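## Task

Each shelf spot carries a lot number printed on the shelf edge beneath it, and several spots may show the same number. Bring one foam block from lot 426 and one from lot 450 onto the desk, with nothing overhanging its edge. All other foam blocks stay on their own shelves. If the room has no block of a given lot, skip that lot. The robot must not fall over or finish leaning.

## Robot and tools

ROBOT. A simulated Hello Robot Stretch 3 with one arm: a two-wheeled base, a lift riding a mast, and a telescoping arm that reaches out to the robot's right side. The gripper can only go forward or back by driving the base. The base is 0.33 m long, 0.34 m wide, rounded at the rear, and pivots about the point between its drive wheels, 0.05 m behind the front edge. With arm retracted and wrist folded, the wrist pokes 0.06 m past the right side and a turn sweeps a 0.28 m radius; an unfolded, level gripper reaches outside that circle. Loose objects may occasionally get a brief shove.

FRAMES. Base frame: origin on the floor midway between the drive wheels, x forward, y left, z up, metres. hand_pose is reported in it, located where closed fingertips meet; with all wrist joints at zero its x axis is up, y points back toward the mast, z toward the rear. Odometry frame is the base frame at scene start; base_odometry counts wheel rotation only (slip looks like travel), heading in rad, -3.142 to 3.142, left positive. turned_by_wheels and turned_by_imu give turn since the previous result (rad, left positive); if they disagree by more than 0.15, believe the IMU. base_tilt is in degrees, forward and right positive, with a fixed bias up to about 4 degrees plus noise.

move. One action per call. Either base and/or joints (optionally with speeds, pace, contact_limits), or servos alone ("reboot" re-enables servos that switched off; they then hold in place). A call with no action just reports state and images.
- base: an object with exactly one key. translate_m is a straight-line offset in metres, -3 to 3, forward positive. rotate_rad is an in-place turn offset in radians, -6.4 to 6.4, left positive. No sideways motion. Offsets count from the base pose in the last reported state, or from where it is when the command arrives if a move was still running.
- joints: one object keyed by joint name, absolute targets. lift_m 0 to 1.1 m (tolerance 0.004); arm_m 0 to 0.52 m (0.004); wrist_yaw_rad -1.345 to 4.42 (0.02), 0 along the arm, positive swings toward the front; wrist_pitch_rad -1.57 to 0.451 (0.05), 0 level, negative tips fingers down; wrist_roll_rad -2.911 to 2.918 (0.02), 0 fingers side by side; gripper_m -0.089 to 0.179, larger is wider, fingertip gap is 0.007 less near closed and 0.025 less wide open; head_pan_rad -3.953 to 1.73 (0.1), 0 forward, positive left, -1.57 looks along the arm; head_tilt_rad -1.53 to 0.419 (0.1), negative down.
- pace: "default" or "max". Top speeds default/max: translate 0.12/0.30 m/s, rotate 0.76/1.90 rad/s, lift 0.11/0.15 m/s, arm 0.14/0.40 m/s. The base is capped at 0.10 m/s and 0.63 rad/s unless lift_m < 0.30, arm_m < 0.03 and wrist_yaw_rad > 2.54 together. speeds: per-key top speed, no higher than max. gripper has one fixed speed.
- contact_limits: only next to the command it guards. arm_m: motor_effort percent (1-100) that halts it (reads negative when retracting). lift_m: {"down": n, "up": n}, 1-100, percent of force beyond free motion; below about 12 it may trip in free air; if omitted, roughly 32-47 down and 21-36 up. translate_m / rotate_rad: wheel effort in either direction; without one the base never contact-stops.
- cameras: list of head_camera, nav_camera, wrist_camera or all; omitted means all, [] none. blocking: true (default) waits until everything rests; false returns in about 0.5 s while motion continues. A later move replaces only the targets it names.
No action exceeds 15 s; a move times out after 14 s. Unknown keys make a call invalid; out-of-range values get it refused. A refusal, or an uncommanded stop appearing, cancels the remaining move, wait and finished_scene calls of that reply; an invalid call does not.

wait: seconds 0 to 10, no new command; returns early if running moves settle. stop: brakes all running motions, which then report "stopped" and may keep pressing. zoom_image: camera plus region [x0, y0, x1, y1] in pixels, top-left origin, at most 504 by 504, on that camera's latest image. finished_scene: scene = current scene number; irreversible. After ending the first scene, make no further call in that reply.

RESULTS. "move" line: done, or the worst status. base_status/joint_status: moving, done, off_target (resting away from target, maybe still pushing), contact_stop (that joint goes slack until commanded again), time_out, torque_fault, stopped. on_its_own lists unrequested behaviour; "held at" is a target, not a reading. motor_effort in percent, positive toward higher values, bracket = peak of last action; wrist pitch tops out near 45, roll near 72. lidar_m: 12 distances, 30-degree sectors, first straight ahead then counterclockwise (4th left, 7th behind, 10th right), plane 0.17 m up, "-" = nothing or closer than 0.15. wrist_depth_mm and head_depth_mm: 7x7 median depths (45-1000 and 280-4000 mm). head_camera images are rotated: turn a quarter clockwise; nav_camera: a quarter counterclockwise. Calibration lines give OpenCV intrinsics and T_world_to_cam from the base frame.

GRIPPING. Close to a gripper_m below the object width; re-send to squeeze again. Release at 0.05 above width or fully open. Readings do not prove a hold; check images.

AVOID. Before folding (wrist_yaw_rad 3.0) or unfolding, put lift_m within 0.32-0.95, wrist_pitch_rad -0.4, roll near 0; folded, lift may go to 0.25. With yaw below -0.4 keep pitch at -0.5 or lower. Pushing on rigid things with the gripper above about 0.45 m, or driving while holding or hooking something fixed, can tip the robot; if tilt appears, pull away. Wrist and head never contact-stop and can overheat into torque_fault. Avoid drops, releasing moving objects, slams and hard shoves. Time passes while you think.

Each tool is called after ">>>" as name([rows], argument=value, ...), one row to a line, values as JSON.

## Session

>>> move(joints={"head_pan_rad": 0, "head_tilt_rad": -0.3}, cameras=["head_camera","nav_camera"], pace="max")

>>> move(joints={"head_pan_rad": -1.57}, cameras=["head_camera","nav_camera"], pace="max")

>>> move(joints={"head_pan_rad": -3.14}, cameras=["head_camera","nav_camera"], pace="max")

>>> move(joints={"head_pan_rad": 1.5}, cameras=["head_camera","nav_camera"], pace="max")

Scene clock: 0.70 s.
move: done
base_odometry: x=+0.000 y=+0.000 heading=+0.000
turned_by_wheels: +0.000
turned_by_imu: +0.000
base_tilt: forward=-0.4 right=-1.2
lidar_m: 0.84 0.77 0.78 0.96 1.17 1.16 1.57 1.48 1.13 1.38 3.09 1.31
head_depth_mm: 1123 1199 1295 1406 1527 1674 1552 / 1011 1076 1148 1233 1327 1431 1491 / 916 966 1028 1094 1172 1258 1363 / 838 881 934 984 1052 1122 1198 / 773 811 853 898 946 1005 1067 / 720 750 786 822 862 914 965 / 675 696 727 757 798 843 897
base_status: not commanded
joint_positions: lift_m=+0.306 arm_m=+0.001 wrist_yaw_rad=+2.853 wrist_pitch_rad=-0.337 wrist_roll_rad=+0.000 gripper_m=+0.037 head_pan_rad=+0.000 head_tilt_rad=-0.301
joint_status: all done
measured_speeds: all 0
motor_effort: left_wheel=-0.1(0.5) right_wheel=+0.2(0.8) lift_m=+26.5(27.3) arm_m=-7.0(7.7) wrist_yaw_rad=-1.1(1.2) wrist_pitch_rad=+2.1(2.1) wrist_roll_rad=+0.0(0.3) gripper_m=+0.5(1.0) head_pan_rad=+0.1(1.5) head_tilt_rad=-3.2(6.3)
hand_pose: x=+0.0453 y=+0.0786 z=+0.3376 quat_wxyz=(+0.218, +0.707, +0.017, +0.673) (m; base frame)
wrist_depth_mm: 134 - - - - - - / 136 - - - - - - / 145 - - - - - - / 155 187 872 873 825 - - / 169 180 722 670 668 673 666 / 581 193 126 557 129 571 567 / 502 205 312 495 484 489 493
pictures: head_camera (sideways), nav_camera (sideways)
camera_calibration:
head_camera: T_world_to_cam=[[-0.245991, -0.0462423, -0.968168, 1.27703], [0.0407541, 0.997485, -0.0579973, 0.0749237], [0.968415, -0.0537237, -0.243488, 0.26659], [0, 0, 0, 1]] pos_world=[0.0529153, -0.00135998, 1.30564]
nav_camera: T_world_to_cam=[[0.271389, 0.0170523, 0.962319, -1.21112], [0.0143481, -0.999804, 0.0136702, 0.0322464], [0.962363, 0.0100975, -0.27158, 0.300837], [0, 0, 0, 1]] pos_world=[0.0387067, 0.0498547, 1.24674]

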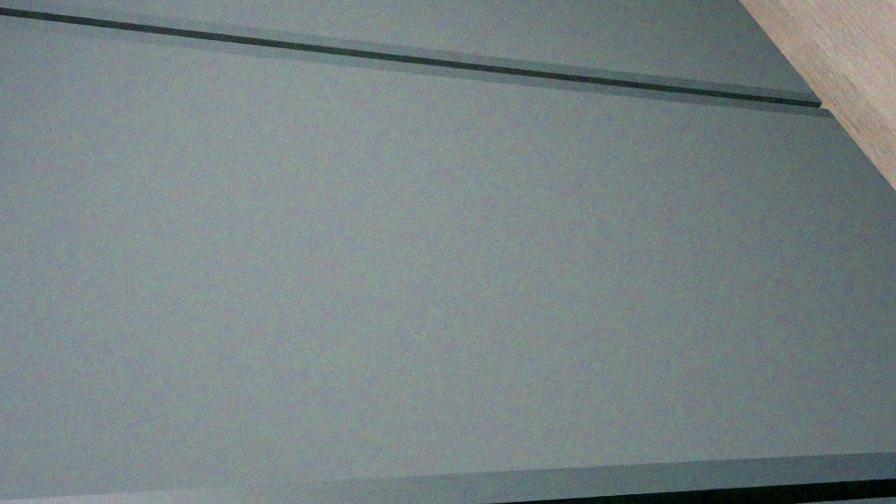

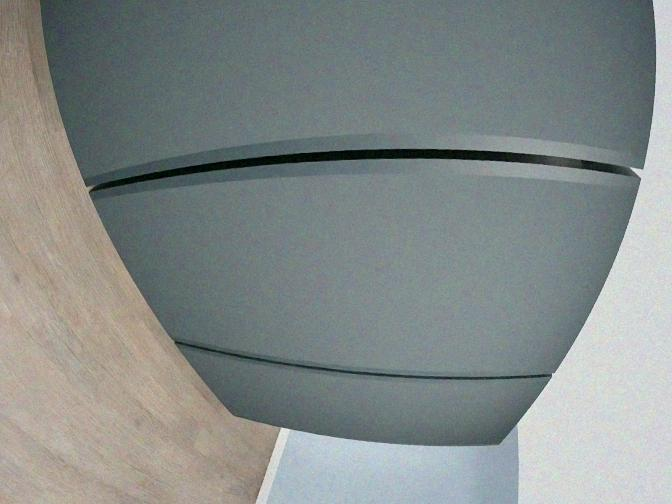

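Scene clock: 2.77 s.
move: done
base_odometry: x=+0.000 y=+0.000 heading=+0.000
turned_by_wheels: +0.000
turned_by_imu: +0.000
base_tilt: forward=-0.3 right=-1.3
lidar_m: 0.85 0.77 0.78 0.96 1.17 1.16 1.57 1.48 1.13 1.38 3.10 1.31
head_depth_mm: 1518 1564 1610 1649 1347 929 1251 / 1663 1715 1786 1814 1332 1014 1556 / 1847 1922 1991 1984 1323 1767 1550 / 2085 2163 2226 2226 1326 1904 1539 / 2396 2500 2587 2524 1600 1979 1525 / 2732 2914 3073 3041 2641 1973 1527 / 2749 2913 2998 3133 2780 1966 1519
base_status: not commanded
joint_positions: lift_m=+0.306 arm_m=+0.001 wrist_yaw_rad=+2.853 wrist_pitch_rad=-0.337 wrist_roll_rad=+0.000 gripper_m=+0.037 head_pan_rad=-1.578 head_tilt_rad=-0.301
joint_status: all done
measured_speeds: translate_m=+0.000 rotate_rad=+0.000 lift_m=+0.000 arm_m=+0.000 wrist_yaw_rad=+0.000 wrist_pitch_rad=+0.000 wrist_roll_rad=+0.000 head_pan_rad=+0.024 head_tilt_rad=+0.000
motor_effort: left_wheel=-0.3(0.5) right_wheel=+0.8(1.2) lift_m=+26.0(27.2) arm_m=-12.8(12.8) wrist_yaw_rad=-0.7(2.2) wrist_pitch_rad=+2.1(2.2) wrist_roll_rad=+0.1(0.3) gripper_m=+0.7(0.9) head_pan_rad=+3.0(5.7) head_tilt_rad=-1.2(3.6)
hand_pose: x=+0.0453 y=+0.0786 z=+0.3376 quat_wxyz=(+0.218, +0.707, +0.017, +0.673) (m; base frame)
wrist_depth_mm: 133 - - - - - - / 137 - - - - - - / 144 - - - - - - / 156 186 864 871 829 - - / 170 181 723 668 673 684 658 / 575 193 126 562 129 574 575 / 504 204 313 495 480 495 487
pictures: head_camera (sideways), nav_camera (sideways)
camera_calibration:
head_camera: T_world_to_cam=[[-0.0444186, 0.246316, -0.968171, 1.27581], [0.997158, -0.0481005, -0.0579859, 0.0690442], [-0.0608524, -0.967995, -0.24348, 0.272846], [0, 0, 0, 1]] pos_world=[0.00442521, -0.0468185, 1.30564]
nav_camera: T_world_to_cam=[[0.0150433, -0.271494, 0.962323, -1.20956], [-0.999882, -0.00698234, 0.0136605, 0.0384447], [0.00301052, -0.962415, -0.271567, 0.306656], [0, 0, 0, 1]] pos_world=[0.0557128, -0.0329901, 1.24674]

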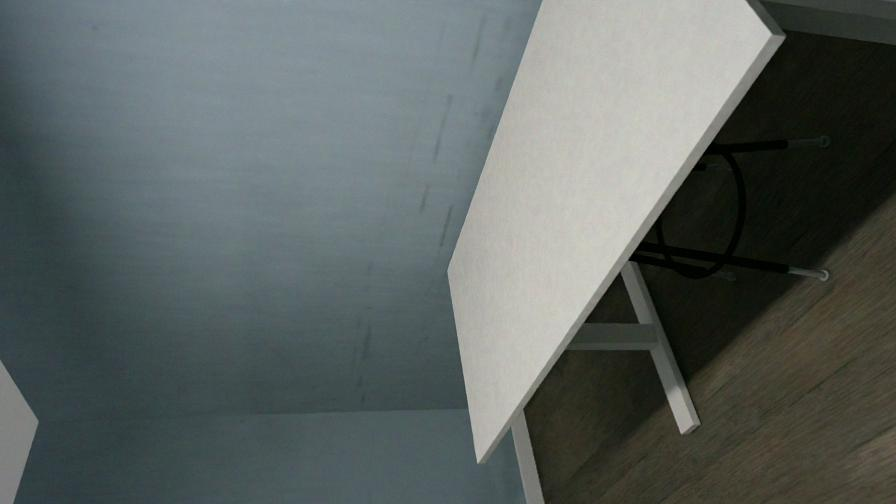

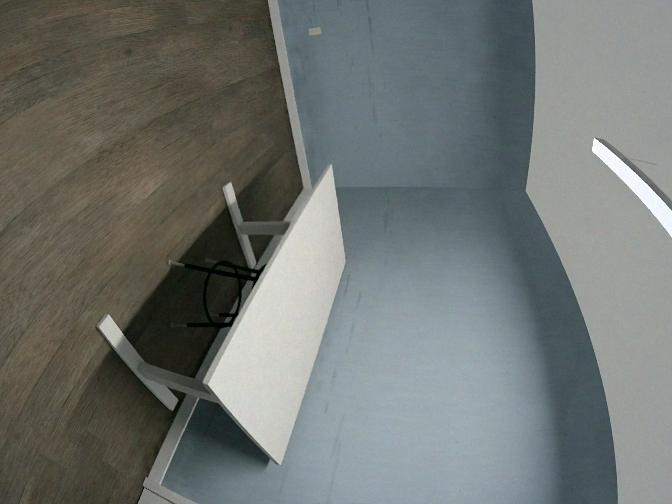

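Scene clock: 4.83 s.
move: done
base_odometry: x=+0.000 y=+0.000 heading=+0.000
turned_by_wheels: +0.000
turned_by_imu: +0.000
base_tilt: forward=-0.4 right=-1.4
lidar_m: 0.84 0.77 0.78 0.96 1.17 1.17 1.57 1.48 1.13 1.37 3.10 1.31
head_depth_mm: 1529 1606 1699 1695 1725 1774 1478 / 1421 1497 1620 1708 1763 1851 1513 / 1815 1891 1564 1644 1690 1775 1552 / 1708 1774 1888 1983 2128 1997 1523 / 1579 1630 1732 1808 1936 1945 1526 / 1438 1499 1572 1634 1729 1796 1524 / 1343 1398 1461 1521 1575 1663 1519
base_status: not commanded
joint_positions: lift_m=+0.306 arm_m=+0.001 wrist_yaw_rad=+2.853 wrist_pitch_rad=-0.337 wrist_roll_rad=+0.000 gripper_m=+0.037 head_pan_rad=-3.148 head_tilt_rad=-0.301
joint_status: all done
measured_speeds: translate_m=+0.000 rotate_rad=+0.000 lift_m=+0.000 arm_m=+0.000 wrist_yaw_rad=+0.000 wrist_pitch_rad=+0.000 wrist_roll_rad=+0.000 head_pan_rad=+0.024 head_tilt_rad=+0.000
motor_effort: left_wheel=-0.4(0.8) right_wheel=+0.8(1.5) lift_m=+26.6(27.1) arm_m=-12.3(13.0) wrist_yaw_rad=+0.3(1.9) wrist_pitch_rad=+2.0(2.2) wrist_roll_rad=+0.2(0.3) gripper_m=+0.0(0.9) head_pan_rad=+3.0(5.8) head_tilt_rad=-0.1(1.7)
hand_pose: x=+0.0453 y=+0.0786 z=+0.3376 quat_wxyz=(+0.218, +0.707, +0.017, +0.673) (m; base frame)
wrist_depth_mm: 133 - - - - - - / 136 - - - - - - / 144 - - - - - - / 156 186 867 871 820 - - / 169 180 738 673 667 681 657 / 571 194 126 567 129 569 576 / 507 205 316 498 482 490 490
pictures: head_camera (sideways), nav_camera (sideways)
camera_calibration:
head_camera: T_world_to_cam=[[0.246289, 0.0446134, -0.968169, 1.27403], [-0.0472766, -0.997198, -0.0579777, 0.0754414], [-0.968043, 0.0600511, -0.24349, 0.278393], [0, 0, 0, 1]] pos_world=[-0.0407181, 0.00167309, 1.30564]
nav_camera: T_world_to_cam=[[-0.271483, -0.0152607, 0.962322, -1.20783], [-0.00780991, 0.999876, 0.013653, 0.0324795], [-0.962411, -0.00380909, -0.271569, 0.312506], [0, 0, 0, 1]] pos_world=[-0.026892, -0.0497175, 1.24674]

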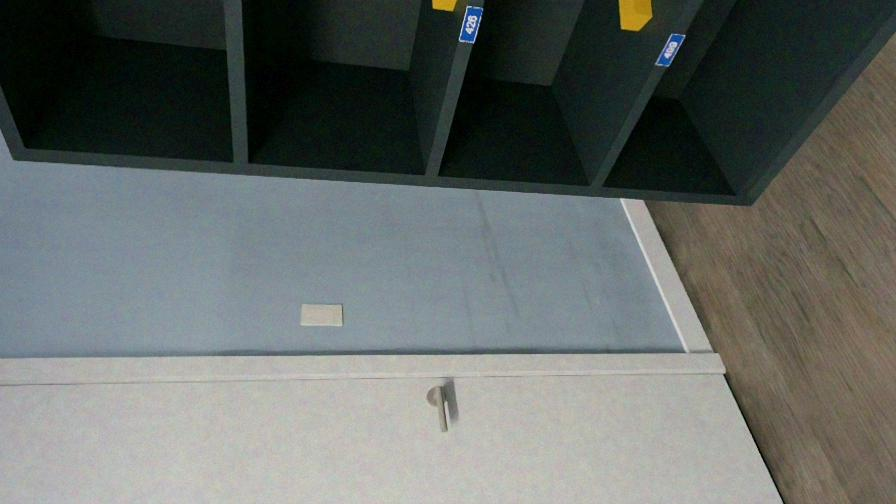

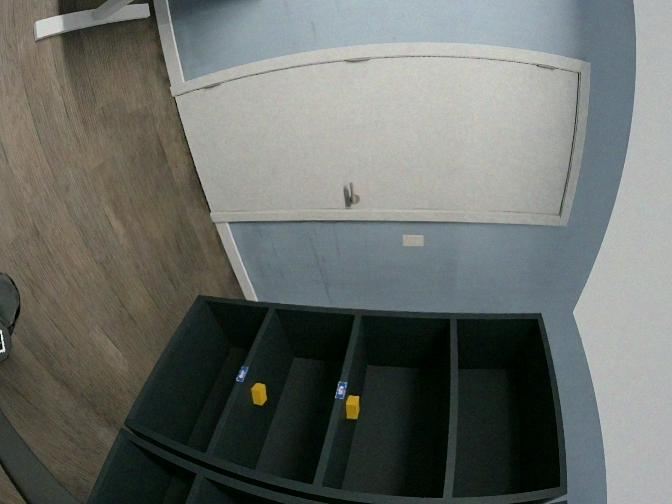

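Scene clock: 8.00 s.
move: done
base_odometry: x=+0.000 y=+0.000 heading=+0.000
turned_by_wheels: +0.000
turned_by_imu: +0.000
base_tilt: forward=-0.2 right=-1.3
lidar_m: 0.84 0.77 0.78 0.96 1.17 1.16 1.57 1.48 1.13 1.38 3.09 1.31
head_depth_mm: 728 750 773 797 826 852 881 / 793 821 846 878 911 946 980 / 885 902 941 979 1015 1065 1103 / 969 1011 1052 1099 1144 1214 1265 / 1088 1140 1194 1253 1318 1401 1442 / 1170 1222 1297 1360 1433 1529 1487 / 1319 1346 1500 1512 1592 1698 1436
base_status: not commanded
joint_positions: lift_m=+0.306 arm_m=+0.001 wrist_yaw_rad=+2.853 wrist_pitch_rad=-0.337 wrist_roll_rad=+0.000 gripper_m=+0.037 head_pan_rad=+1.508 head_tilt_rad=-0.301
joint_status: all done
measured_speeds: translate_m=+0.000 rotate_rad=+0.000 lift_m=+0.000 arm_m=+0.000 wrist_yaw_rad=+0.000 wrist_pitch_rad=+0.000 wrist_roll_rad=+0.000 head_pan_rad=-0.024 head_tilt_rad=+0.000
motor_effort: left_wheel=-0.3(0.7) right_wheel=+0.8(1.3) lift_m=+26.2(27.4) arm_m=-11.9(12.9) wrist_yaw_rad=-0.7(2.2) wrist_pitch_rad=+2.0(2.1) wrist_roll_rad=+0.1(0.3) gripper_m=+0.8(1.2) head_pan_rad=-3.4(6.4) head_tilt_rad=+3.1(4.1)
hand_pose: x=+0.0453 y=+0.0786 z=+0.3376 quat_wxyz=(+0.218, +0.707, +0.017, +0.673) (m; base frame)
wrist_depth_mm: 133 - - - - - - / 136 - - - - - - / 145 - - - - - - / 156 186 876 866 812 - - / 169 180 735 663 662 691 665 / 570 193 126 562 129 578 569 / 506 205 313 494 487 494 492
pictures: head_camera (sideways), nav_camera (sideways)
camera_calibration:
head_camera: T_world_to_cam=[[0.030791, -0.248404, -0.968167, 1.27534], [-0.992997, 0.102931, -0.05799, 0.0812274], [0.11406, 0.963172, -0.243495, 0.271812], [0, 0, 0, 1]] pos_world=[0.0103866, 0.0466388, 1.30564]
nav_camera: T_world_to_cam=[[-0.0000808466, 0.271925, 0.962319, -1.20946], [0.998748, -0.0481138, 0.0136795, 0.0263112], [0.0500206, 0.961115, -0.27158, 0.306408], [0, 0, 0, 1]] pos_world=[-0.0417027, 0.0356554, 1.24674]

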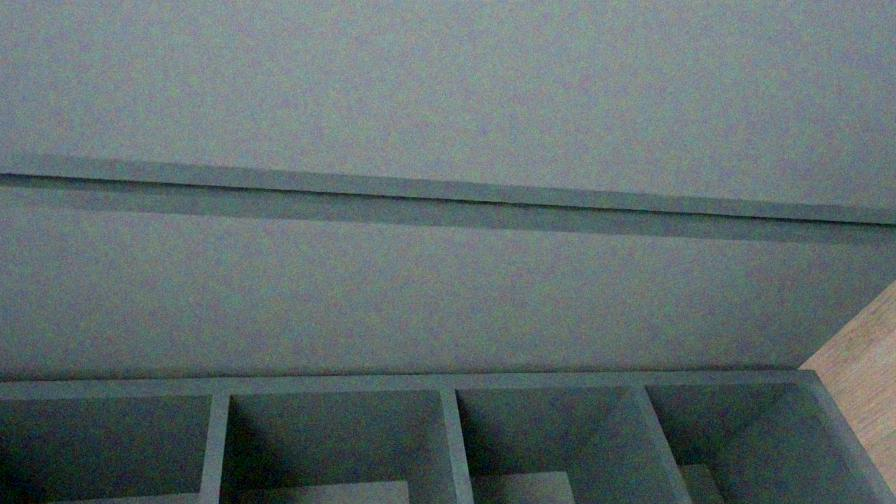

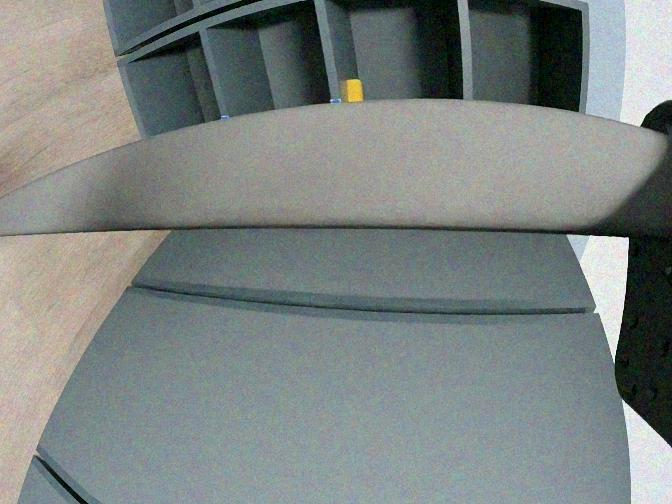

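>>> move(joints={"head_pan_rad": -3.9, "head_tilt_rad": -0.35}, cameras=["head_camera","nav_camera"], pace="max")

>>> zoom_image(camera="head_camera", region=[392, 0, 896, 504])

>>> zoom_image(camera="nav_camera", region=[100, 150, 450, 500])

Scene clock: 17.90 s.
move: done
base_odometry: x=+0.000 y=+0.000 heading=+0.000
turned_by_wheels: +0.000
turned_by_imu: +0.000
base_tilt: forward=-0.3 right=-1.2
lidar_m: 0.84 0.77 0.78 0.96 1.18 1.16 1.57 1.48 1.13 1.38 3.09 1.31
head_depth_mm: - - - - - - - / 1351 1400 - - - - - / 1361 1403 1525 1545 1574 1718 1437 / 1024 1069 1203 1296 1409 1579 1424 / 1392 1448 1532 1302 1387 1575 1441 / 1411 1472 1582 1680 1535 1743 1462 / 1435 1492 1608 1705 1459 1730 1449
base_status: not commanded
joint_positions: lift_m=+0.306 arm_m=+0.001 wrist_yaw_rad=+2.853 wrist_pitch_rad=-0.337 wrist_roll_rad=+0.000 gripper_m=+0.037 head_pan_rad=-3.908 head_tilt_rad=-0.350
joint_status: all done
measured_speeds: translate_m=+0.000 rotate_rad=+0.000 lift_m=+0.000 arm_m=+0.000 wrist_yaw_rad=+0.000 wrist_pitch_rad=+0.000 wrist_roll_rad=+0.000 head_pan_rad=+0.024 head_tilt_rad=+0.000
motor_effort: left_wheel=-0.2(0.6) right_wheel=+0.9(1.4) lift_m=+26.1(27.0) arm_m=-12.0(12.8) wrist_yaw_rad=-0.7(1.9) wrist_pitch_rad=+2.1(2.1) wrist_roll_rad=-0.3(0.4) gripper_m=+0.5(1.1) head_pan_rad=+3.2(4.8) head_tilt_rad=-3.9(9.3)
hand_pose: x=+0.0453 y=+0.0786 z=+0.3376 quat_wxyz=(+0.218, +0.707, +0.017, +0.673) (m; base frame)
wrist_depth_mm: 133 - - - - - - / 136 - - - - - - / 145 - - - - - - / 156 185 879 862 822 - - / 169 180 721 673 661 685 655 / 573 193 126 566 129 573 576 / 502 204 313 496 483 491 494
pictures: head_camera (sideways), nav_camera (sideways)
camera_calibration:
head_camera: T_world_to_cam=[[0.243012, -0.169897, -0.955029, 1.25695], [-0.719323, -0.692087, -0.0599151, 0.0820168], [-0.650784, 0.701534, -0.290397, 0.337489], [0, 0, 0, 1]] pos_world=[-0.0268265, 0.0335559, 1.30335]
nav_camera: T_world_to_cam=[[-0.240738, 0.208284, 0.947978, -1.18928], [0.682872, 0.730424, 0.0129306, 0.029195], [-0.689733, 0.650461, -0.318072, 0.3714], [0, 0, 0, 1]] pos_world=[-0.0500751, -0.0151978, 1.24517]

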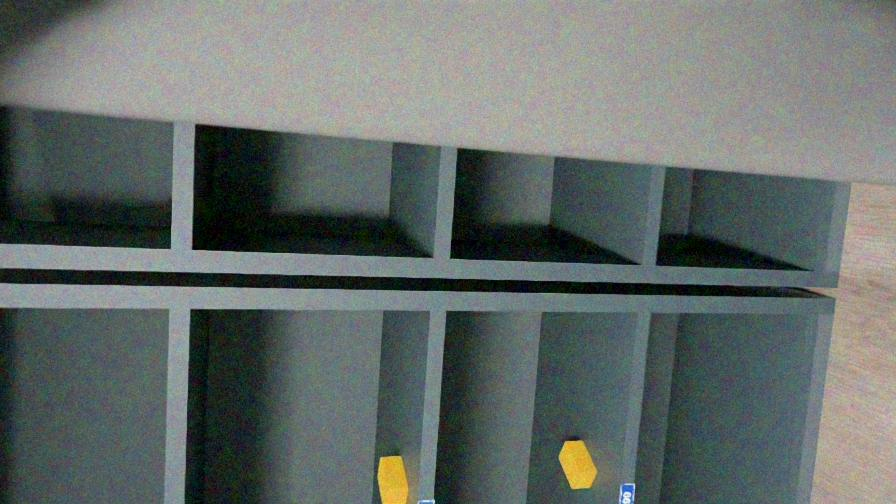

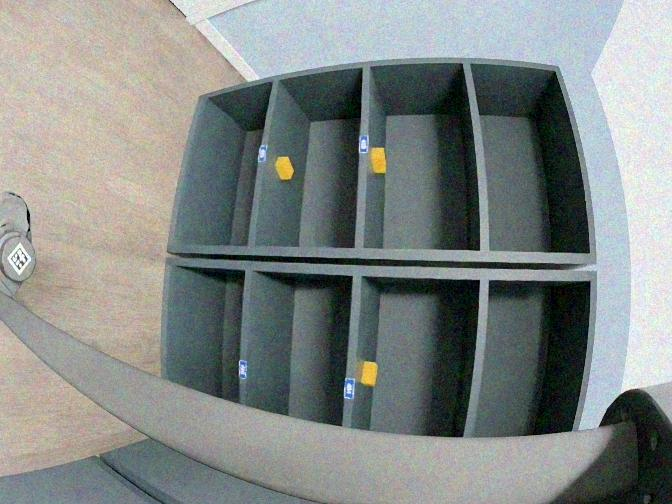

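Scaled by 1.000.

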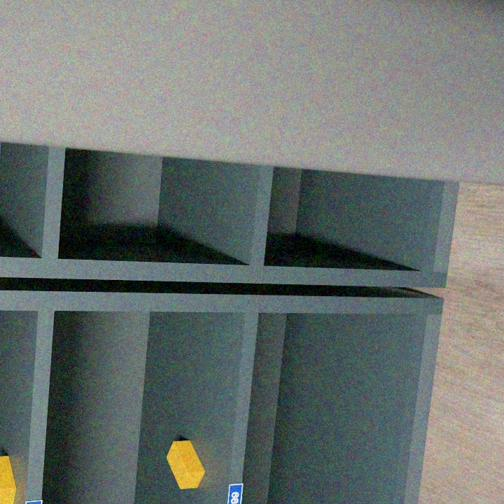

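Scaled by 1.440 from the camera's 672x504 image, which has a finer 792x594 frame.

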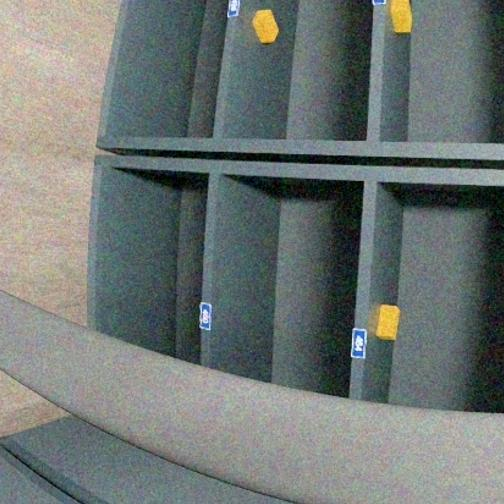

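>>> move(joints={"head_pan_rad": -3.55, "head_tilt_rad": -0.35}, cameras=["head_camera","nav_camera"], pace="max")

>>> zoom_image(camera="head_camera", region=[340, 150, 680, 350])

>>> zoom_image(camera="nav_camera", region=[200, 200, 400, 400])

Scene clock: 23.70 s.
move: done
base_odometry: x=+0.000 y=+0.000 heading=+0.000
turned_by_wheels: +0.000
turned_by_imu: +0.000
base_tilt: forward=-0.4 right=-1.2
lidar_m: 0.85 0.77 0.78 0.96 1.17 1.16 1.57 1.48 1.13 1.38 3.10 1.31
head_depth_mm: 1338 1035 1063 1123 1287 1302 1409 / 1412 1462 1551 1393 1497 1328 1378 / 1484 1526 1641 1705 1578 1782 1442 / 1565 1617 1739 1819 1561 1771 1466 / 1595 1636 1764 1885 1750 1766 1460 / 1404 1440 1543 1613 1679 1761 1458 / 1710 1788 1903 1989 2065 1847 1456
base_status: not commanded
joint_positions: lift_m=+0.306 arm_m=+0.001 wrist_yaw_rad=+2.853 wrist_pitch_rad=-0.337 wrist_roll_rad=+0.000 gripper_m=+0.037 head_pan_rad=-3.538 head_tilt_rad=-0.350
joint_status: all done
measured_speeds: all 0
motor_effort: left_wheel=-0.4(0.6) right_wheel=+0.0(1.0) lift_m=+26.2(27.1) arm_m=-12.1(12.4) wrist_yaw_rad=-0.3(1.3) wrist_pitch_rad=+2.0(2.1) wrist_roll_rad=-0.2(0.3) gripper_m=+0.8(1.2) head_pan_rad=+1.2(5.3) head_tilt_rad=-3.4(6.2)
hand_pose: x=+0.0453 y=+0.0786 z=+0.3376 quat_wxyz=(+0.218, +0.707, +0.017, +0.673) (m; base frame)
wrist_depth_mm: 134 - - - - - - / 136 - - - - - - / 144 - - - - - - / 155 186 887 860 833 - - / 169 181 726 669 664 685 650 / 571 193 126 566 129 574 568 / 504 205 315 497 479 495 490
pictures: head_camera (sideways), nav_camera (sideways)
camera_calibration:
head_camera: T_world_to_cam=[[0.28813, -0.070447, -0.954996, 1.25665], [-0.420026, -0.905531, -0.0599271, 0.0802342], [-0.860558, 0.41839, -0.290501, 0.33887], [0, 0, 0, 1]] pos_world=[-0.0367618, 0.0194022, 1.30335]
nav_camera: T_world_to_cam=[[-0.299989, 0.107119, 0.947909, -1.18882], [0.372175, 0.928073, 0.0129061, 0.0310646], [-0.878346, 0.35666, -0.318279, 0.372855], [0, 0, 0, 1]] pos_world=[-0.0406984, -0.0344671, 1.24517]

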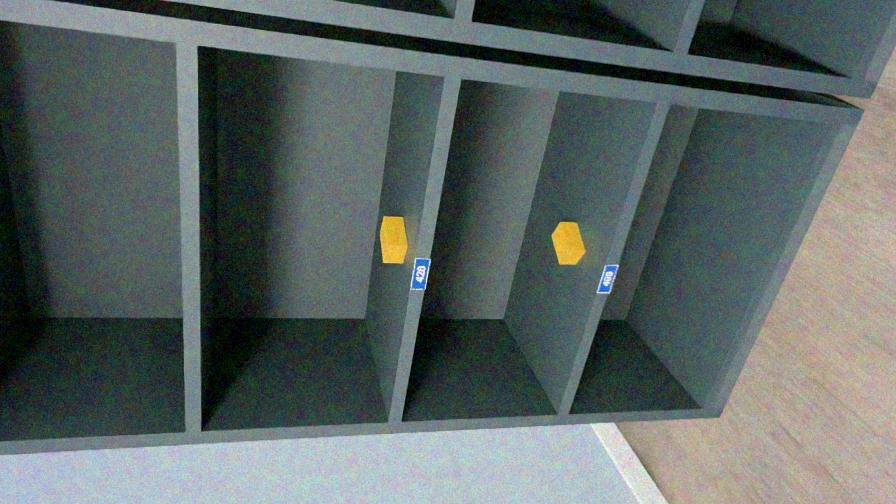

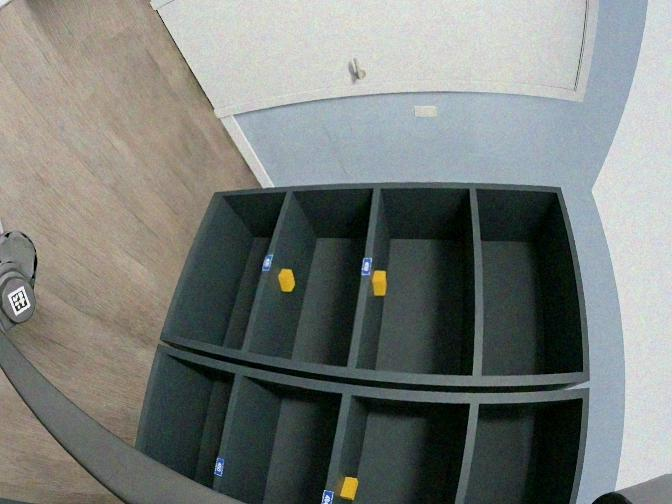

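Scaled by 1.482 from the camera's 896x504 image, which has a finer 1280x720 frame.

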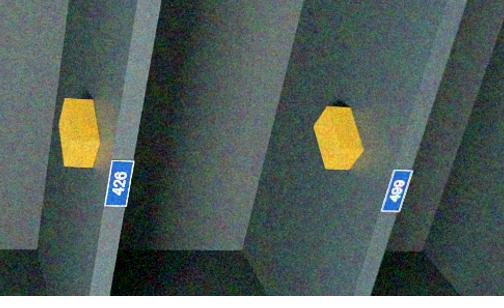

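Scaled by 2.520 from the camera's 672x504 image, which has a finer 792x594 frame.

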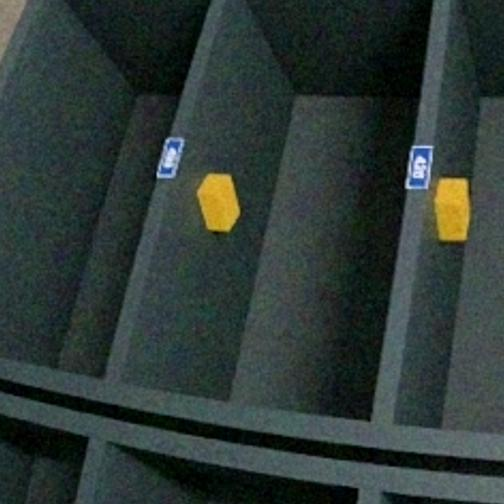

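>>> zoom_image(camera="head_camera", region=[395, 250, 445, 300])

>>> move(joints={"head_pan_rad": 1.72, "head_tilt_rad": -0.3}, cameras=["head_camera","nav_camera"], pace="max")

Scaled by 10.080 from the camera's 896x504 image, which has a finer 1280x720 frame.

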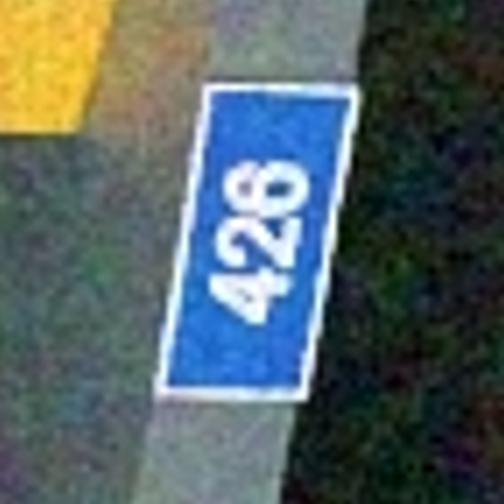

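Scene clock: 33.53 s.
move: done
base_odometry: x=+0.000 y=+0.000 heading=+0.000
turned_by_wheels: +0.000
turned_by_imu: +0.000
base_tilt: forward=-0.3 right=-1.2
lidar_m: 0.84 0.77 0.78 0.96 1.18 1.16 1.57 1.48 1.13 1.37 3.09 1.31
head_depth_mm: 926 942 961 986 1020 1029 1055 / 1062 1081 1108 1138 1167 1197 1236 / 1175 1228 1285 1334 1385 1442 1448 / 1369 1380 1460 1456 1519 1623 1523 / 1486 1537 1628 1660 1710 1716 1481 / 1443 1483 1572 1615 - - - / - - - - - - -
base_status: not commanded
joint_positions: lift_m=+0.306 arm_m=+0.001 wrist_yaw_rad=+2.853 wrist_pitch_rad=-0.337 wrist_roll_rad=+0.000 gripper_m=+0.037 head_pan_rad=+1.790 head_tilt_rad=-0.301
joint_status: all done
joint sent to its limit — head_pan_rad, upper limit.
measured_speeds: all 0
motor_effort: left_wheel=-0.3(0.7) right_wheel=+0.4(1.4) lift_m=+26.6(26.9) arm_m=-11.3(12.3) wrist_yaw_rad=-0.8(1.5) wrist_pitch_rad=+2.0(2.1) wrist_roll_rad=-0.1(0.4) gripper_m=+0.6(0.9) head_pan_rad=+20.8(34.4) head_tilt_rad=+5.4(9.6)
hand_pose: x=+0.0453 y=+0.0786 z=+0.3376 quat_wxyz=(+0.218, +0.707, +0.017, +0.673) (m; base frame)
wrist_depth_mm: 133 - - - - - - / 136 - - - - - - / 145 - - - - - - / 156 185 867 864 818 - - / 169 180 737 671 662 679 657 / 567 193 126 561 129 578 569 / 505 205 313 501 482 496 491
pictures: head_camera (sideways), nav_camera (sideways)
camera_calibration:
head_camera: T_world_to_cam=[[0.098619, -0.229836, -0.96822, 1.27508], [-0.98246, -0.177224, -0.0580001, 0.0811609], [-0.158261, 0.956957, -0.243283, 0.273233], [0, 0, 0, 1]] pos_world=[-0.00276806, 0.0459721, 1.30574]
nav_camera: T_world_to_cam=[[-0.0756354, 0.260962, 0.962382, -1.20907], [0.972727, 0.231552, 0.0136602, 0.0265097], [-0.219277, 0.937167, -0.271358, 0.307763], [0, 0, 0, 1]] pos_world=[-0.0497504, 0.020959, 1.24674]

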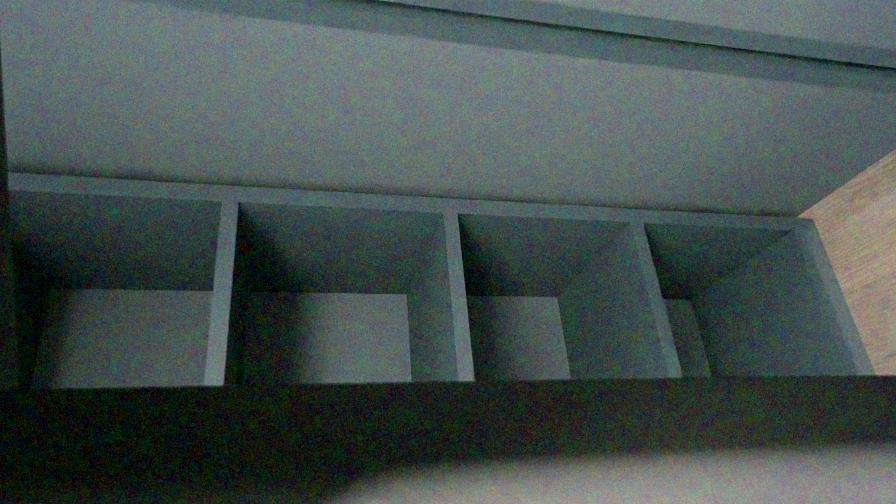

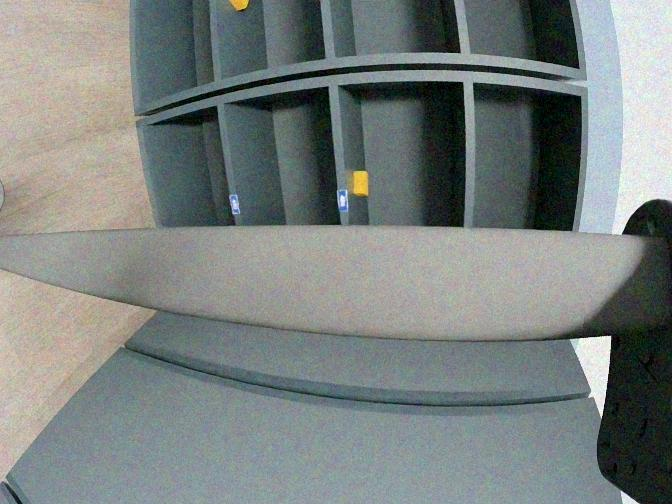

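>>> zoom_image(camera="nav_camera", region=[220, 180, 260, 220])

>>> zoom_image(camera="nav_camera", region=[325, 180, 365, 220])

Scaled by 12.600 from the camera's 672x504 image, which has a finer 792x594 frame.

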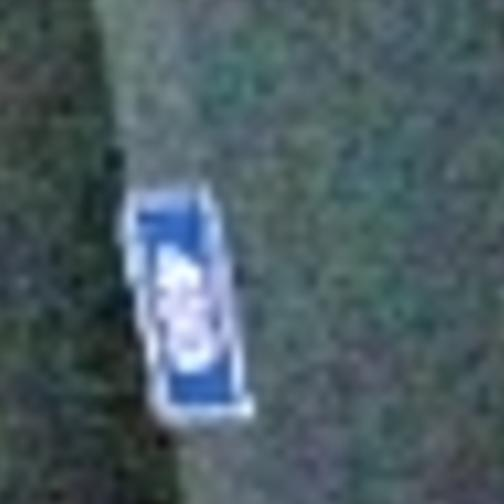

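Scaled by 12.600 from the camera's 672x504 image, which has a finer 792x594 frame.

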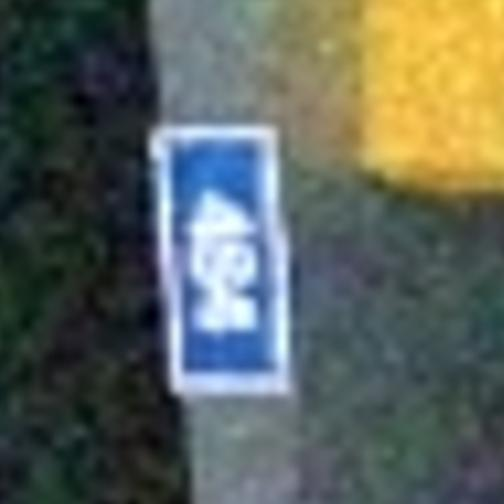

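>>> move(joints={"lift_m": 0.285, "head_pan_rad": 1.5}, cameras=[], base={"rotate_rad": -0.05})

>>> move(base={"translate_m": -0.78}, cameras=[], pace="max")

>>> move(base={"rotate_rad": -2.48}, joints={"head_pan_rad": -1.8, "head_tilt_rad": -0.35, "lift_m": 0.5}, cameras=["head_camera","nav_camera"], pace="max")

Scene clock: 95.50 s.
move: done
base_odometry: x=+0.000 y=+0.000 heading=-0.050
turned_by_wheels: -0.050
turned_by_imu: -0.049
base_tilt: forward=-0.2 right=-1.3
lidar_m: 0.86 0.77 0.77 0.93 1.60 1.17 1.57 1.48 1.13 1.38 3.09 1.42
head_depth_mm: 703 724 747 771 796 829 860 / 760 786 814 843 875 911 949 / 827 856 890 926 969 1002 1049 / 912 945 992 1027 1082 1144 1186 / 1008 1049 1103 1160 1222 1280 1358 / 1125 1184 1234 1302 1372 1460 1474 / 1169 1215 1315 1360 1459 1577 1467
base_status: done
joint_positions: lift_m=+0.285 arm_m=+0.001 wrist_yaw_rad=+2.853 wrist_pitch_rad=-0.338 wrist_roll_rad=+0.000 gripper_m=+0.037 head_pan_rad=+1.493 head_tilt_rad=-0.300
joint_status: all done
measured_speeds: all 0
motor_effort: left_wheel=+8.8(10.1) right_wheel=-10.5(10.9) lift_m=+24.0(26.3) arm_m=-11.4(12.0) wrist_yaw_rad=+0.5(1.8) wrist_pitch_rad=+2.2(2.3) wrist_roll_rad=+0.0(0.3) gripper_m=+0.3(0.8) head_pan_rad=-1.5(4.5) head_tilt_rad=+5.1(6.0)
hand_pose: x=+0.0453 y=+0.0786 z=+0.3161 quat_wxyz=(+0.218, +0.707, +0.018, +0.673) (m; base frame)
wrist_depth_mm: 133 - - - - - - / 137 - - - - - - / 145 - - - - - - / 155 186 839 829 821 781 - / 170 180 691 637 634 659 647 / 544 194 126 538 128 548 541 / 482 205 291 461 460 467 465
pictures: none
No camera images: "cameras" was empty.

Scene clock: 99.43 s.
move: done
base_odometry: x=-0.779 y=+0.039 heading=-0.050
turned_by_wheels: +0.000
turned_by_imu: +0.000
base_tilt: forward=-0.3 right=-1.2
lidar_m: 1.51 1.35 1.36 0.74 0.80 0.87 0.81 0.91 0.92 1.09 1.07 2.46
head_depth_mm: 1212 1262 1322 1365 1425 1468 1500 / 1287 1317 1382 1399 1489 1561 1538 / 1385 1402 1514 1489 1600 1384 1460 / 1359 1385 1515 1164 1620 1204 1453 / 1238 1124 1357 1274 1461 1183 1320 / 1128 707 712 748 792 839 881 / 605 630 660 702 730 784 826
base_status: done
joint_positions: lift_m=+0.285 arm_m=+0.001 wrist_yaw_rad=+2.853 wrist_pitch_rad=-0.338 wrist_roll_rad=+0.000 gripper_m=+0.037 head_pan_rad=+1.500 head_tilt_rad=-0.300
joint_status: not commanded
measured_speeds: all 0
motor_effort: left_wheel=-4.0(13.7) right_wheel=-3.4(15.9) lift_m=+28.0(28.4) arm_m=-11.7(12.4) wrist_yaw_rad=-0.3(1.8) wrist_pitch_rad=+2.2(2.2) wrist_roll_rad=+0.0(0.3) gripper_m=+0.4(1.1) head_pan_rad=+3.8(4.1) head_tilt_rad=+3.8(5.9)
hand_pose: x=+0.0453 y=+0.0786 z=+0.3160 quat_wxyz=(+0.218, +0.707, +0.018, +0.673) (m; base frame)
wrist_depth_mm: 134 - - - - - - / 136 165 - - - - - / 144 159 - - - - - / 156 170 837 835 832 798 813 / 167 181 691 640 630 658 651 / 548 193 126 538 129 549 547 / 481 205 291 460 461 467 467
pictures: none
No camera images: "cameras" was empty.

Scene clock: 104.00 s.
move: done
base_odometry: x=-0.779 y=+0.039 heading=-2.529
turned_by_wheels: -2.480
turned_by_imu: -2.440
base_tilt: forward=-0.4 right=-1.1
lidar_m: 0.91 0.94 1.07 1.55 2.00 1.42 1.35 1.39 0.74 1.10 0.80 0.96
head_depth_mm: 610 648 698 863 1360 1139 1280 / 652 647 682 729 773 831 915 / 795 804 869 883 823 937 903 / 949 1010 1069 1072 780 1120 898 / 921 981 1045 1061 771 1112 867 / 887 951 1012 1037 758 1105 863 / 864 924 979 1013 697 1100 844
base_status: done
joint_positions: lift_m=+0.500 arm_m=+0.001 wrist_yaw_rad=+2.853 wrist_pitch_rad=-0.338 wrist_roll_rad=+0.000 gripper_m=+0.037 head_pan_rad=-1.801 head_tilt_rad=-0.351
joint_status: all done
measured_speeds: all 0
motor_effort: left_wheel=+6.1(13.7) right_wheel=-9.8(14.1) lift_m=+24.5(32.0) arm_m=-11.6(13.1) wrist_yaw_rad=+0.7(1.6) wrist_pitch_rad=+2.3(2.4) wrist_roll_rad=-0.2(0.4) gripper_m=+0.3(1.0) head_pan_rad=+3.7(4.5) head_tilt_rad=-2.8(7.4)
hand_pose: x=+0.0452 y=+0.0785 z=+0.5309 quat_wxyz=(+0.218, +0.707, +0.018, +0.673) (m; base frame)
wrist_depth_mm: 134 - - - - - - / 136 - - - - - - / 145 - - - - - - / 156 186 - - - - - / 173 181 - 940 953 986 916 / 814 194 126 810 129 827 804 / 712 205 692 717 683 698 696
pictures: head_camera (sideways), nav_camera (sideways)
camera_calibration:
head_camera: T_world_to_cam=[[0.0217777, 0.296232, -0.954868, 1.25813], [0.962657, -0.264003, -0.0599474, 0.0717931], [-0.269846, -0.917905, -0.29092, 0.335829], [0, 0, 0, 1]] pos_world=[-0.0058889, -0.0454846, 1.30335]
nav_camera: T_world_to_cam=[[-0.0559488, -0.314002, 0.947773, -1.19015], [-0.976952, 0.213066, 0.0129183, 0.0393651], [-0.205994, -0.925206, -0.318685, 0.369275], [0, 0, 0, 1]] pos_world=[0.0479389, -0.04044, 1.24516]

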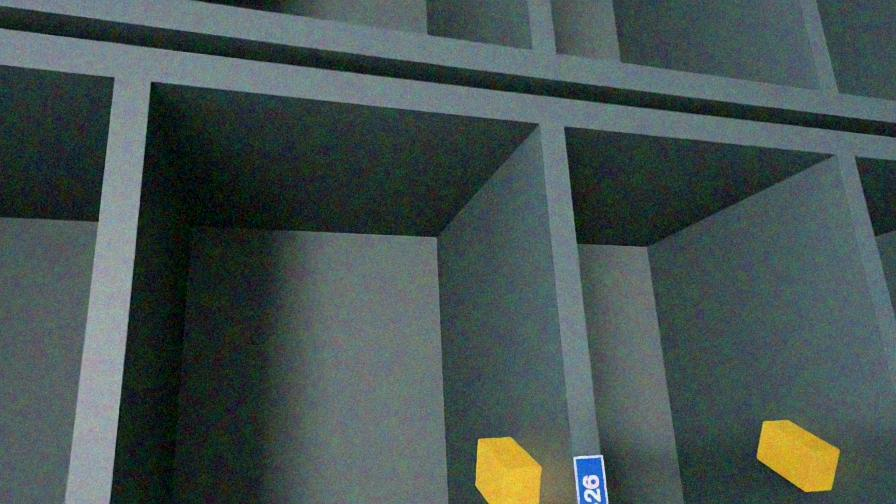

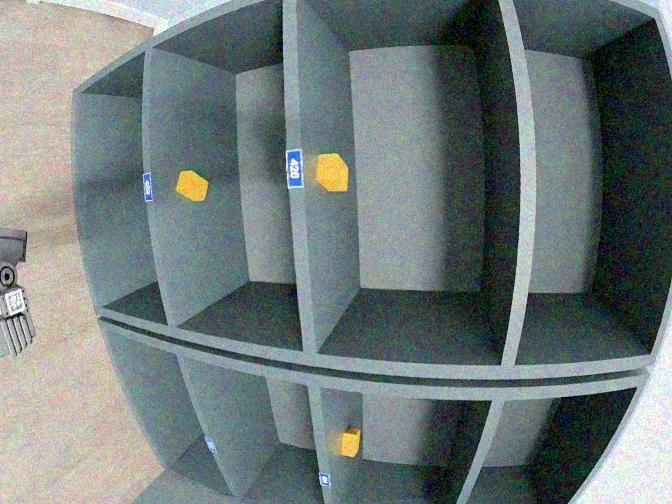

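>>> move(base={"translate_m": 0.08}, joints={"lift_m": 0.94, "wrist_pitch_rad": -0.4}, cameras=[], pace="max")

>>> move(joints={"wrist_yaw_rad": 0, "gripper_m": 0.17, "lift_m": 1.05, "head_pan_rad": -1.57, "head_tilt_rad": -0.4}, cameras=["wrist_camera", "head_camera"], pace="max")

Scene clock: 123.07 s.
move: done
base_odometry: x=-0.844 y=-0.007 heading=-2.529
turned_by_wheels: +0.000
turned_by_imu: +0.000
base_tilt: forward=-0.2 right=-1.2
lidar_m: 0.83 0.85 1.05 1.55 2.11 1.50 1.43 1.47 0.77 1.09 0.75 0.87
head_depth_mm: 664 659 704 745 793 866 - / 803 781 837 850 804 888 898 / 964 947 1070 996 1013 1083 - / 943 1009 1077 1074 778 1120 928 / 917 982 1044 1060 771 1110 868 / 882 950 1008 1037 714 1105 863 / 858 923 983 1002 706 1097 860
base_status: done
joint_positions: lift_m=+0.940 arm_m=+0.001 wrist_yaw_rad=+2.853 wrist_pitch_rad=-0.413 wrist_roll_rad=+0.000 gripper_m=+0.037 head_pan_rad=-1.800 head_tilt_rad=-0.351
joint_status: all done
measured_speeds: all 0
motor_effort: left_wheel=+4.6(10.9) right_wheel=+2.5(8.5) lift_m=+27.0(33.0) arm_m=-8.4(10.8) wrist_yaw_rad=-0.6(2.0) wrist_pitch_rad=+2.0(4.0) wrist_roll_rad=-0.1(0.3) gripper_m=+0.4(1.0) head_pan_rad=+3.2(3.9) head_tilt_rad=-0.4(2.3)
hand_pose: x=+0.0428 y=+0.0701 z=+0.9538 quat_wxyz=(+0.243, +0.705, +0.044, +0.664) (m; base frame)
wrist_depth_mm: 134 - - - - - - / 138 - - - - - - / 150 - - - - - - / 163 183 - - - - - / - 191 - - - - - / - 208 126 - 129 - - / - - - - - - -
pictures: none
No camera images: "cameras" was empty.

Scene clock: 124.93 s.
move: done
base_odometry: x=-0.844 y=-0.007 heading=-2.529
turned_by_wheels: +0.000
turned_by_imu: +0.000
base_tilt: forward=-0.3 right=-1.1
lidar_m: 0.83 0.86 1.05 1.54 2.11 1.50 1.43 1.47 0.77 1.09 0.76 0.87
head_depth_mm: 643 979 1034 1046 - - - / 656 981 1049 1034 - - - / 576 976 1040 1014 - - - / 593 967 1041 927 - - - / 607 966 1032 907 1194 1009 880 / 624 961 1025 894 1169 1004 878 / 557 958 1022 882 1182 1030 872
base_status: not commanded
joint_positions: lift_m=+1.050 arm_m=+0.001 wrist_yaw_rad=+0.003 wrist_pitch_rad=-0.414 wrist_roll_rad=+0.000 gripper_m=+0.170 head_pan_rad=-1.564 head_tilt_rad=-0.400
joint_status: all done
measured_speeds: all 0
motor_effort: left_wheel=+4.6(5.1) right_wheel=+2.4(3.1) lift_m=+23.5(33.7) arm_m=-7.2(8.5) wrist_yaw_rad=-2.7(9.0) wrist_pitch_rad=+2.1(2.1) wrist_roll_rad=-0.1(0.3) gripper_m=+0.8(83.7) head_pan_rad=-3.1(4.8) head_tilt_rad=-3.8(6.2)
hand_pose: x=-0.0208 y=-0.3705 z=+1.0636 quat_wxyz=(+0.693, +0.147, -0.691, -0.145) (m; base frame)
wrist_depth_mm: - - - - - - - / - - - 505 - - - / - - - 441 - - - / - - - - - - - / - 143 - - - 139 - / 117 124 - 767 - - - / 116 - - - - - 106
pictures: head_camera (sideways), wrist_camera
camera_calibration:
head_camera: T_world_to_cam=[[-0.0486243, 0.339713, -0.939271, 1.23818], [0.997693, -0.0280895, -0.061808, 0.0740492], [-0.0473807, -0.94011, -0.337564, 0.395171], [0, 0, 0, 1]] pos_world=[0.00505085, -0.0470426, 1.30096]
wrist_camera: T_world_to_cam=[[-0.998887, -0.0398836, -0.0251639, -0.00222423], [-0.00250006, 0.577639, -0.816289, 1.11472], [0.0470922, -0.815317, -0.577096, 0.478929], [0, 0, 0, 1]] pos_world=[-0.0219887, -0.253513, 1.18626]

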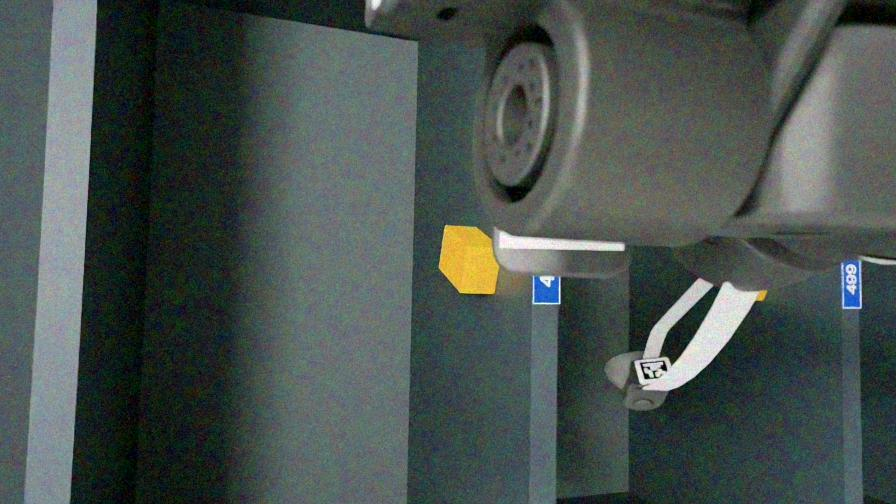

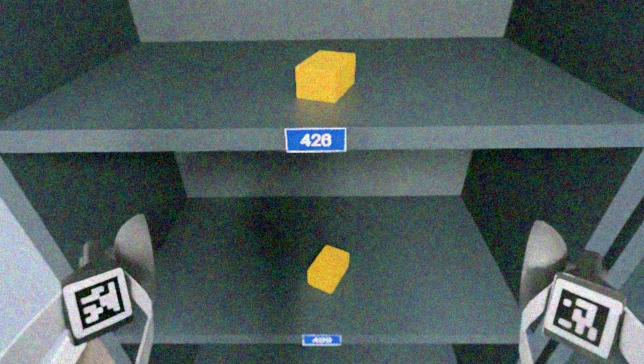

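>>> move(base={"translate_m": 0.103}, joints={"wrist_yaw_rad": -0.39, "wrist_pitch_rad": -0.45, "lift_m": 1.022}, cameras=[], pace="max")

>>> move(joints={"arm_m": 0.3}, cameras=["wrist_camera"], pace="max")

Scene clock: 142.70 s.
move: done
base_odometry: x=-0.929 y=-0.067 heading=-2.529
turned_by_wheels: +0.000
turned_by_imu: +0.000
base_tilt: forward=-0.2 right=-1.2
lidar_m: 0.73 0.75 1.03 1.02 2.27 1.61 1.53 1.57 0.83 1.09 0.71 0.77
head_depth_mm: 644 980 1050 964 - - - / 656 972 1044 945 706 - - / 579 973 1038 864 678 - - / 593 967 1035 919 1198 1011 886 / 608 958 1030 910 1193 1047 880 / 624 958 1018 898 1179 1037 877 / 555 934 998 881 897 970 873
base_status: done
joint_positions: lift_m=+1.022 arm_m=+0.001 wrist_yaw_rad=-0.387 wrist_pitch_rad=-0.462 wrist_roll_rad=+0.000 gripper_m=+0.170 head_pan_rad=-1.570 head_tilt_rad=-0.400
joint_status: all done
measured_speeds: all 0
motor_effort: left_wheel=+7.7(11.2) right_wheel=+1.8(8.9) lift_m=+24.8(27.2) arm_m=-4.2(5.6) wrist_yaw_rad=-3.1(8.1) wrist_pitch_rad=+1.7(3.9) wrist_roll_rad=-0.1(0.3) gripper_m=+0.2(1.1) head_pan_rad=-3.0(3.6) head_tilt_rad=-3.8(4.6)
hand_pose: x=-0.1041 y=-0.3480 z=+1.0250 quat_wxyz=(+0.645, +0.027, -0.706, -0.292) (m; base frame)
wrist_depth_mm: - - - - - - - / - - 412 - - - - / - - - - - - - / - - - - - - - / - 143 - - 815 - - / - 124 - - - 134 - / - - - - - - 106
pictures: none
No camera images: "cameras" was empty.

Scene clock: 144.70 s.
move: done
base_odometry: x=-0.929 y=-0.067 heading=-2.529
turned_by_wheels: +0.000
turned_by_imu: +0.000
base_tilt: forward=-0.3 right=-1.3
lidar_m: 0.73 0.75 1.02 1.02 2.26 1.61 1.53 1.57 0.83 1.09 0.70 0.77
head_depth_mm: 646 984 1032 - 1222 1076 902 / 656 982 1009 754 1222 1068 898 / 581 968 390 367 1206 1056 895 / 595 965 1021 403 1203 1050 885 / 613 962 1028 904 1196 1047 881 / 623 952 1018 896 1188 1040 881 / 558 936 998 882 898 977 874
base_status: not commanded
joint_positions: lift_m=+1.022 arm_m=+0.300 wrist_yaw_rad=-0.388 wrist_pitch_rad=-0.463 wrist_roll_rad=+0.000 gripper_m=+0.170 head_pan_rad=-1.570 head_tilt_rad=-0.401
joint_status: all done
measured_speeds: all 0
motor_effort: left_wheel=+7.7(8.3) right_wheel=+2.2(2.8) lift_m=+26.0(26.8) arm_m=+10.6(14.8) wrist_yaw_rad=-3.1(3.9) wrist_pitch_rad=+1.9(2.1) wrist_roll_rad=+0.0(0.3) gripper_m=+0.3(1.0) head_pan_rad=-2.8(3.7) head_tilt_rad=-3.5(4.3)
hand_pose: x=-0.1041 y=-0.6472 z=+1.0247 quat_wxyz=(+0.644, +0.027, -0.706, -0.292) (m; base frame)
wrist_depth_mm: - - - - - - - / - - - - - - - / - - - - - - - / - - - - - - - / - 143 - - - - - / - 124 - 187 - 134 - / 116 162 171 192 - - 106
pictures: wrist_camera
camera_calibration:
wrist_camera: T_world_to_cam=[[-0.938348, 0.344637, -0.0269757, 0.159653], [0.232506, 0.571445, -0.787015, 1.23307], [-0.255819, -0.744766, -0.616344, 0.28904], [0, 0, 0, 1]] pos_world=[-0.0629438, -0.544387, 1.1529]

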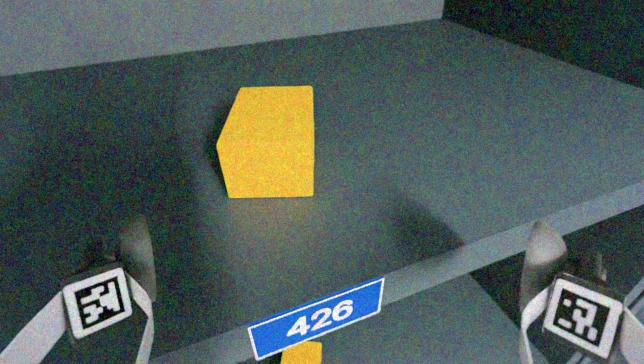

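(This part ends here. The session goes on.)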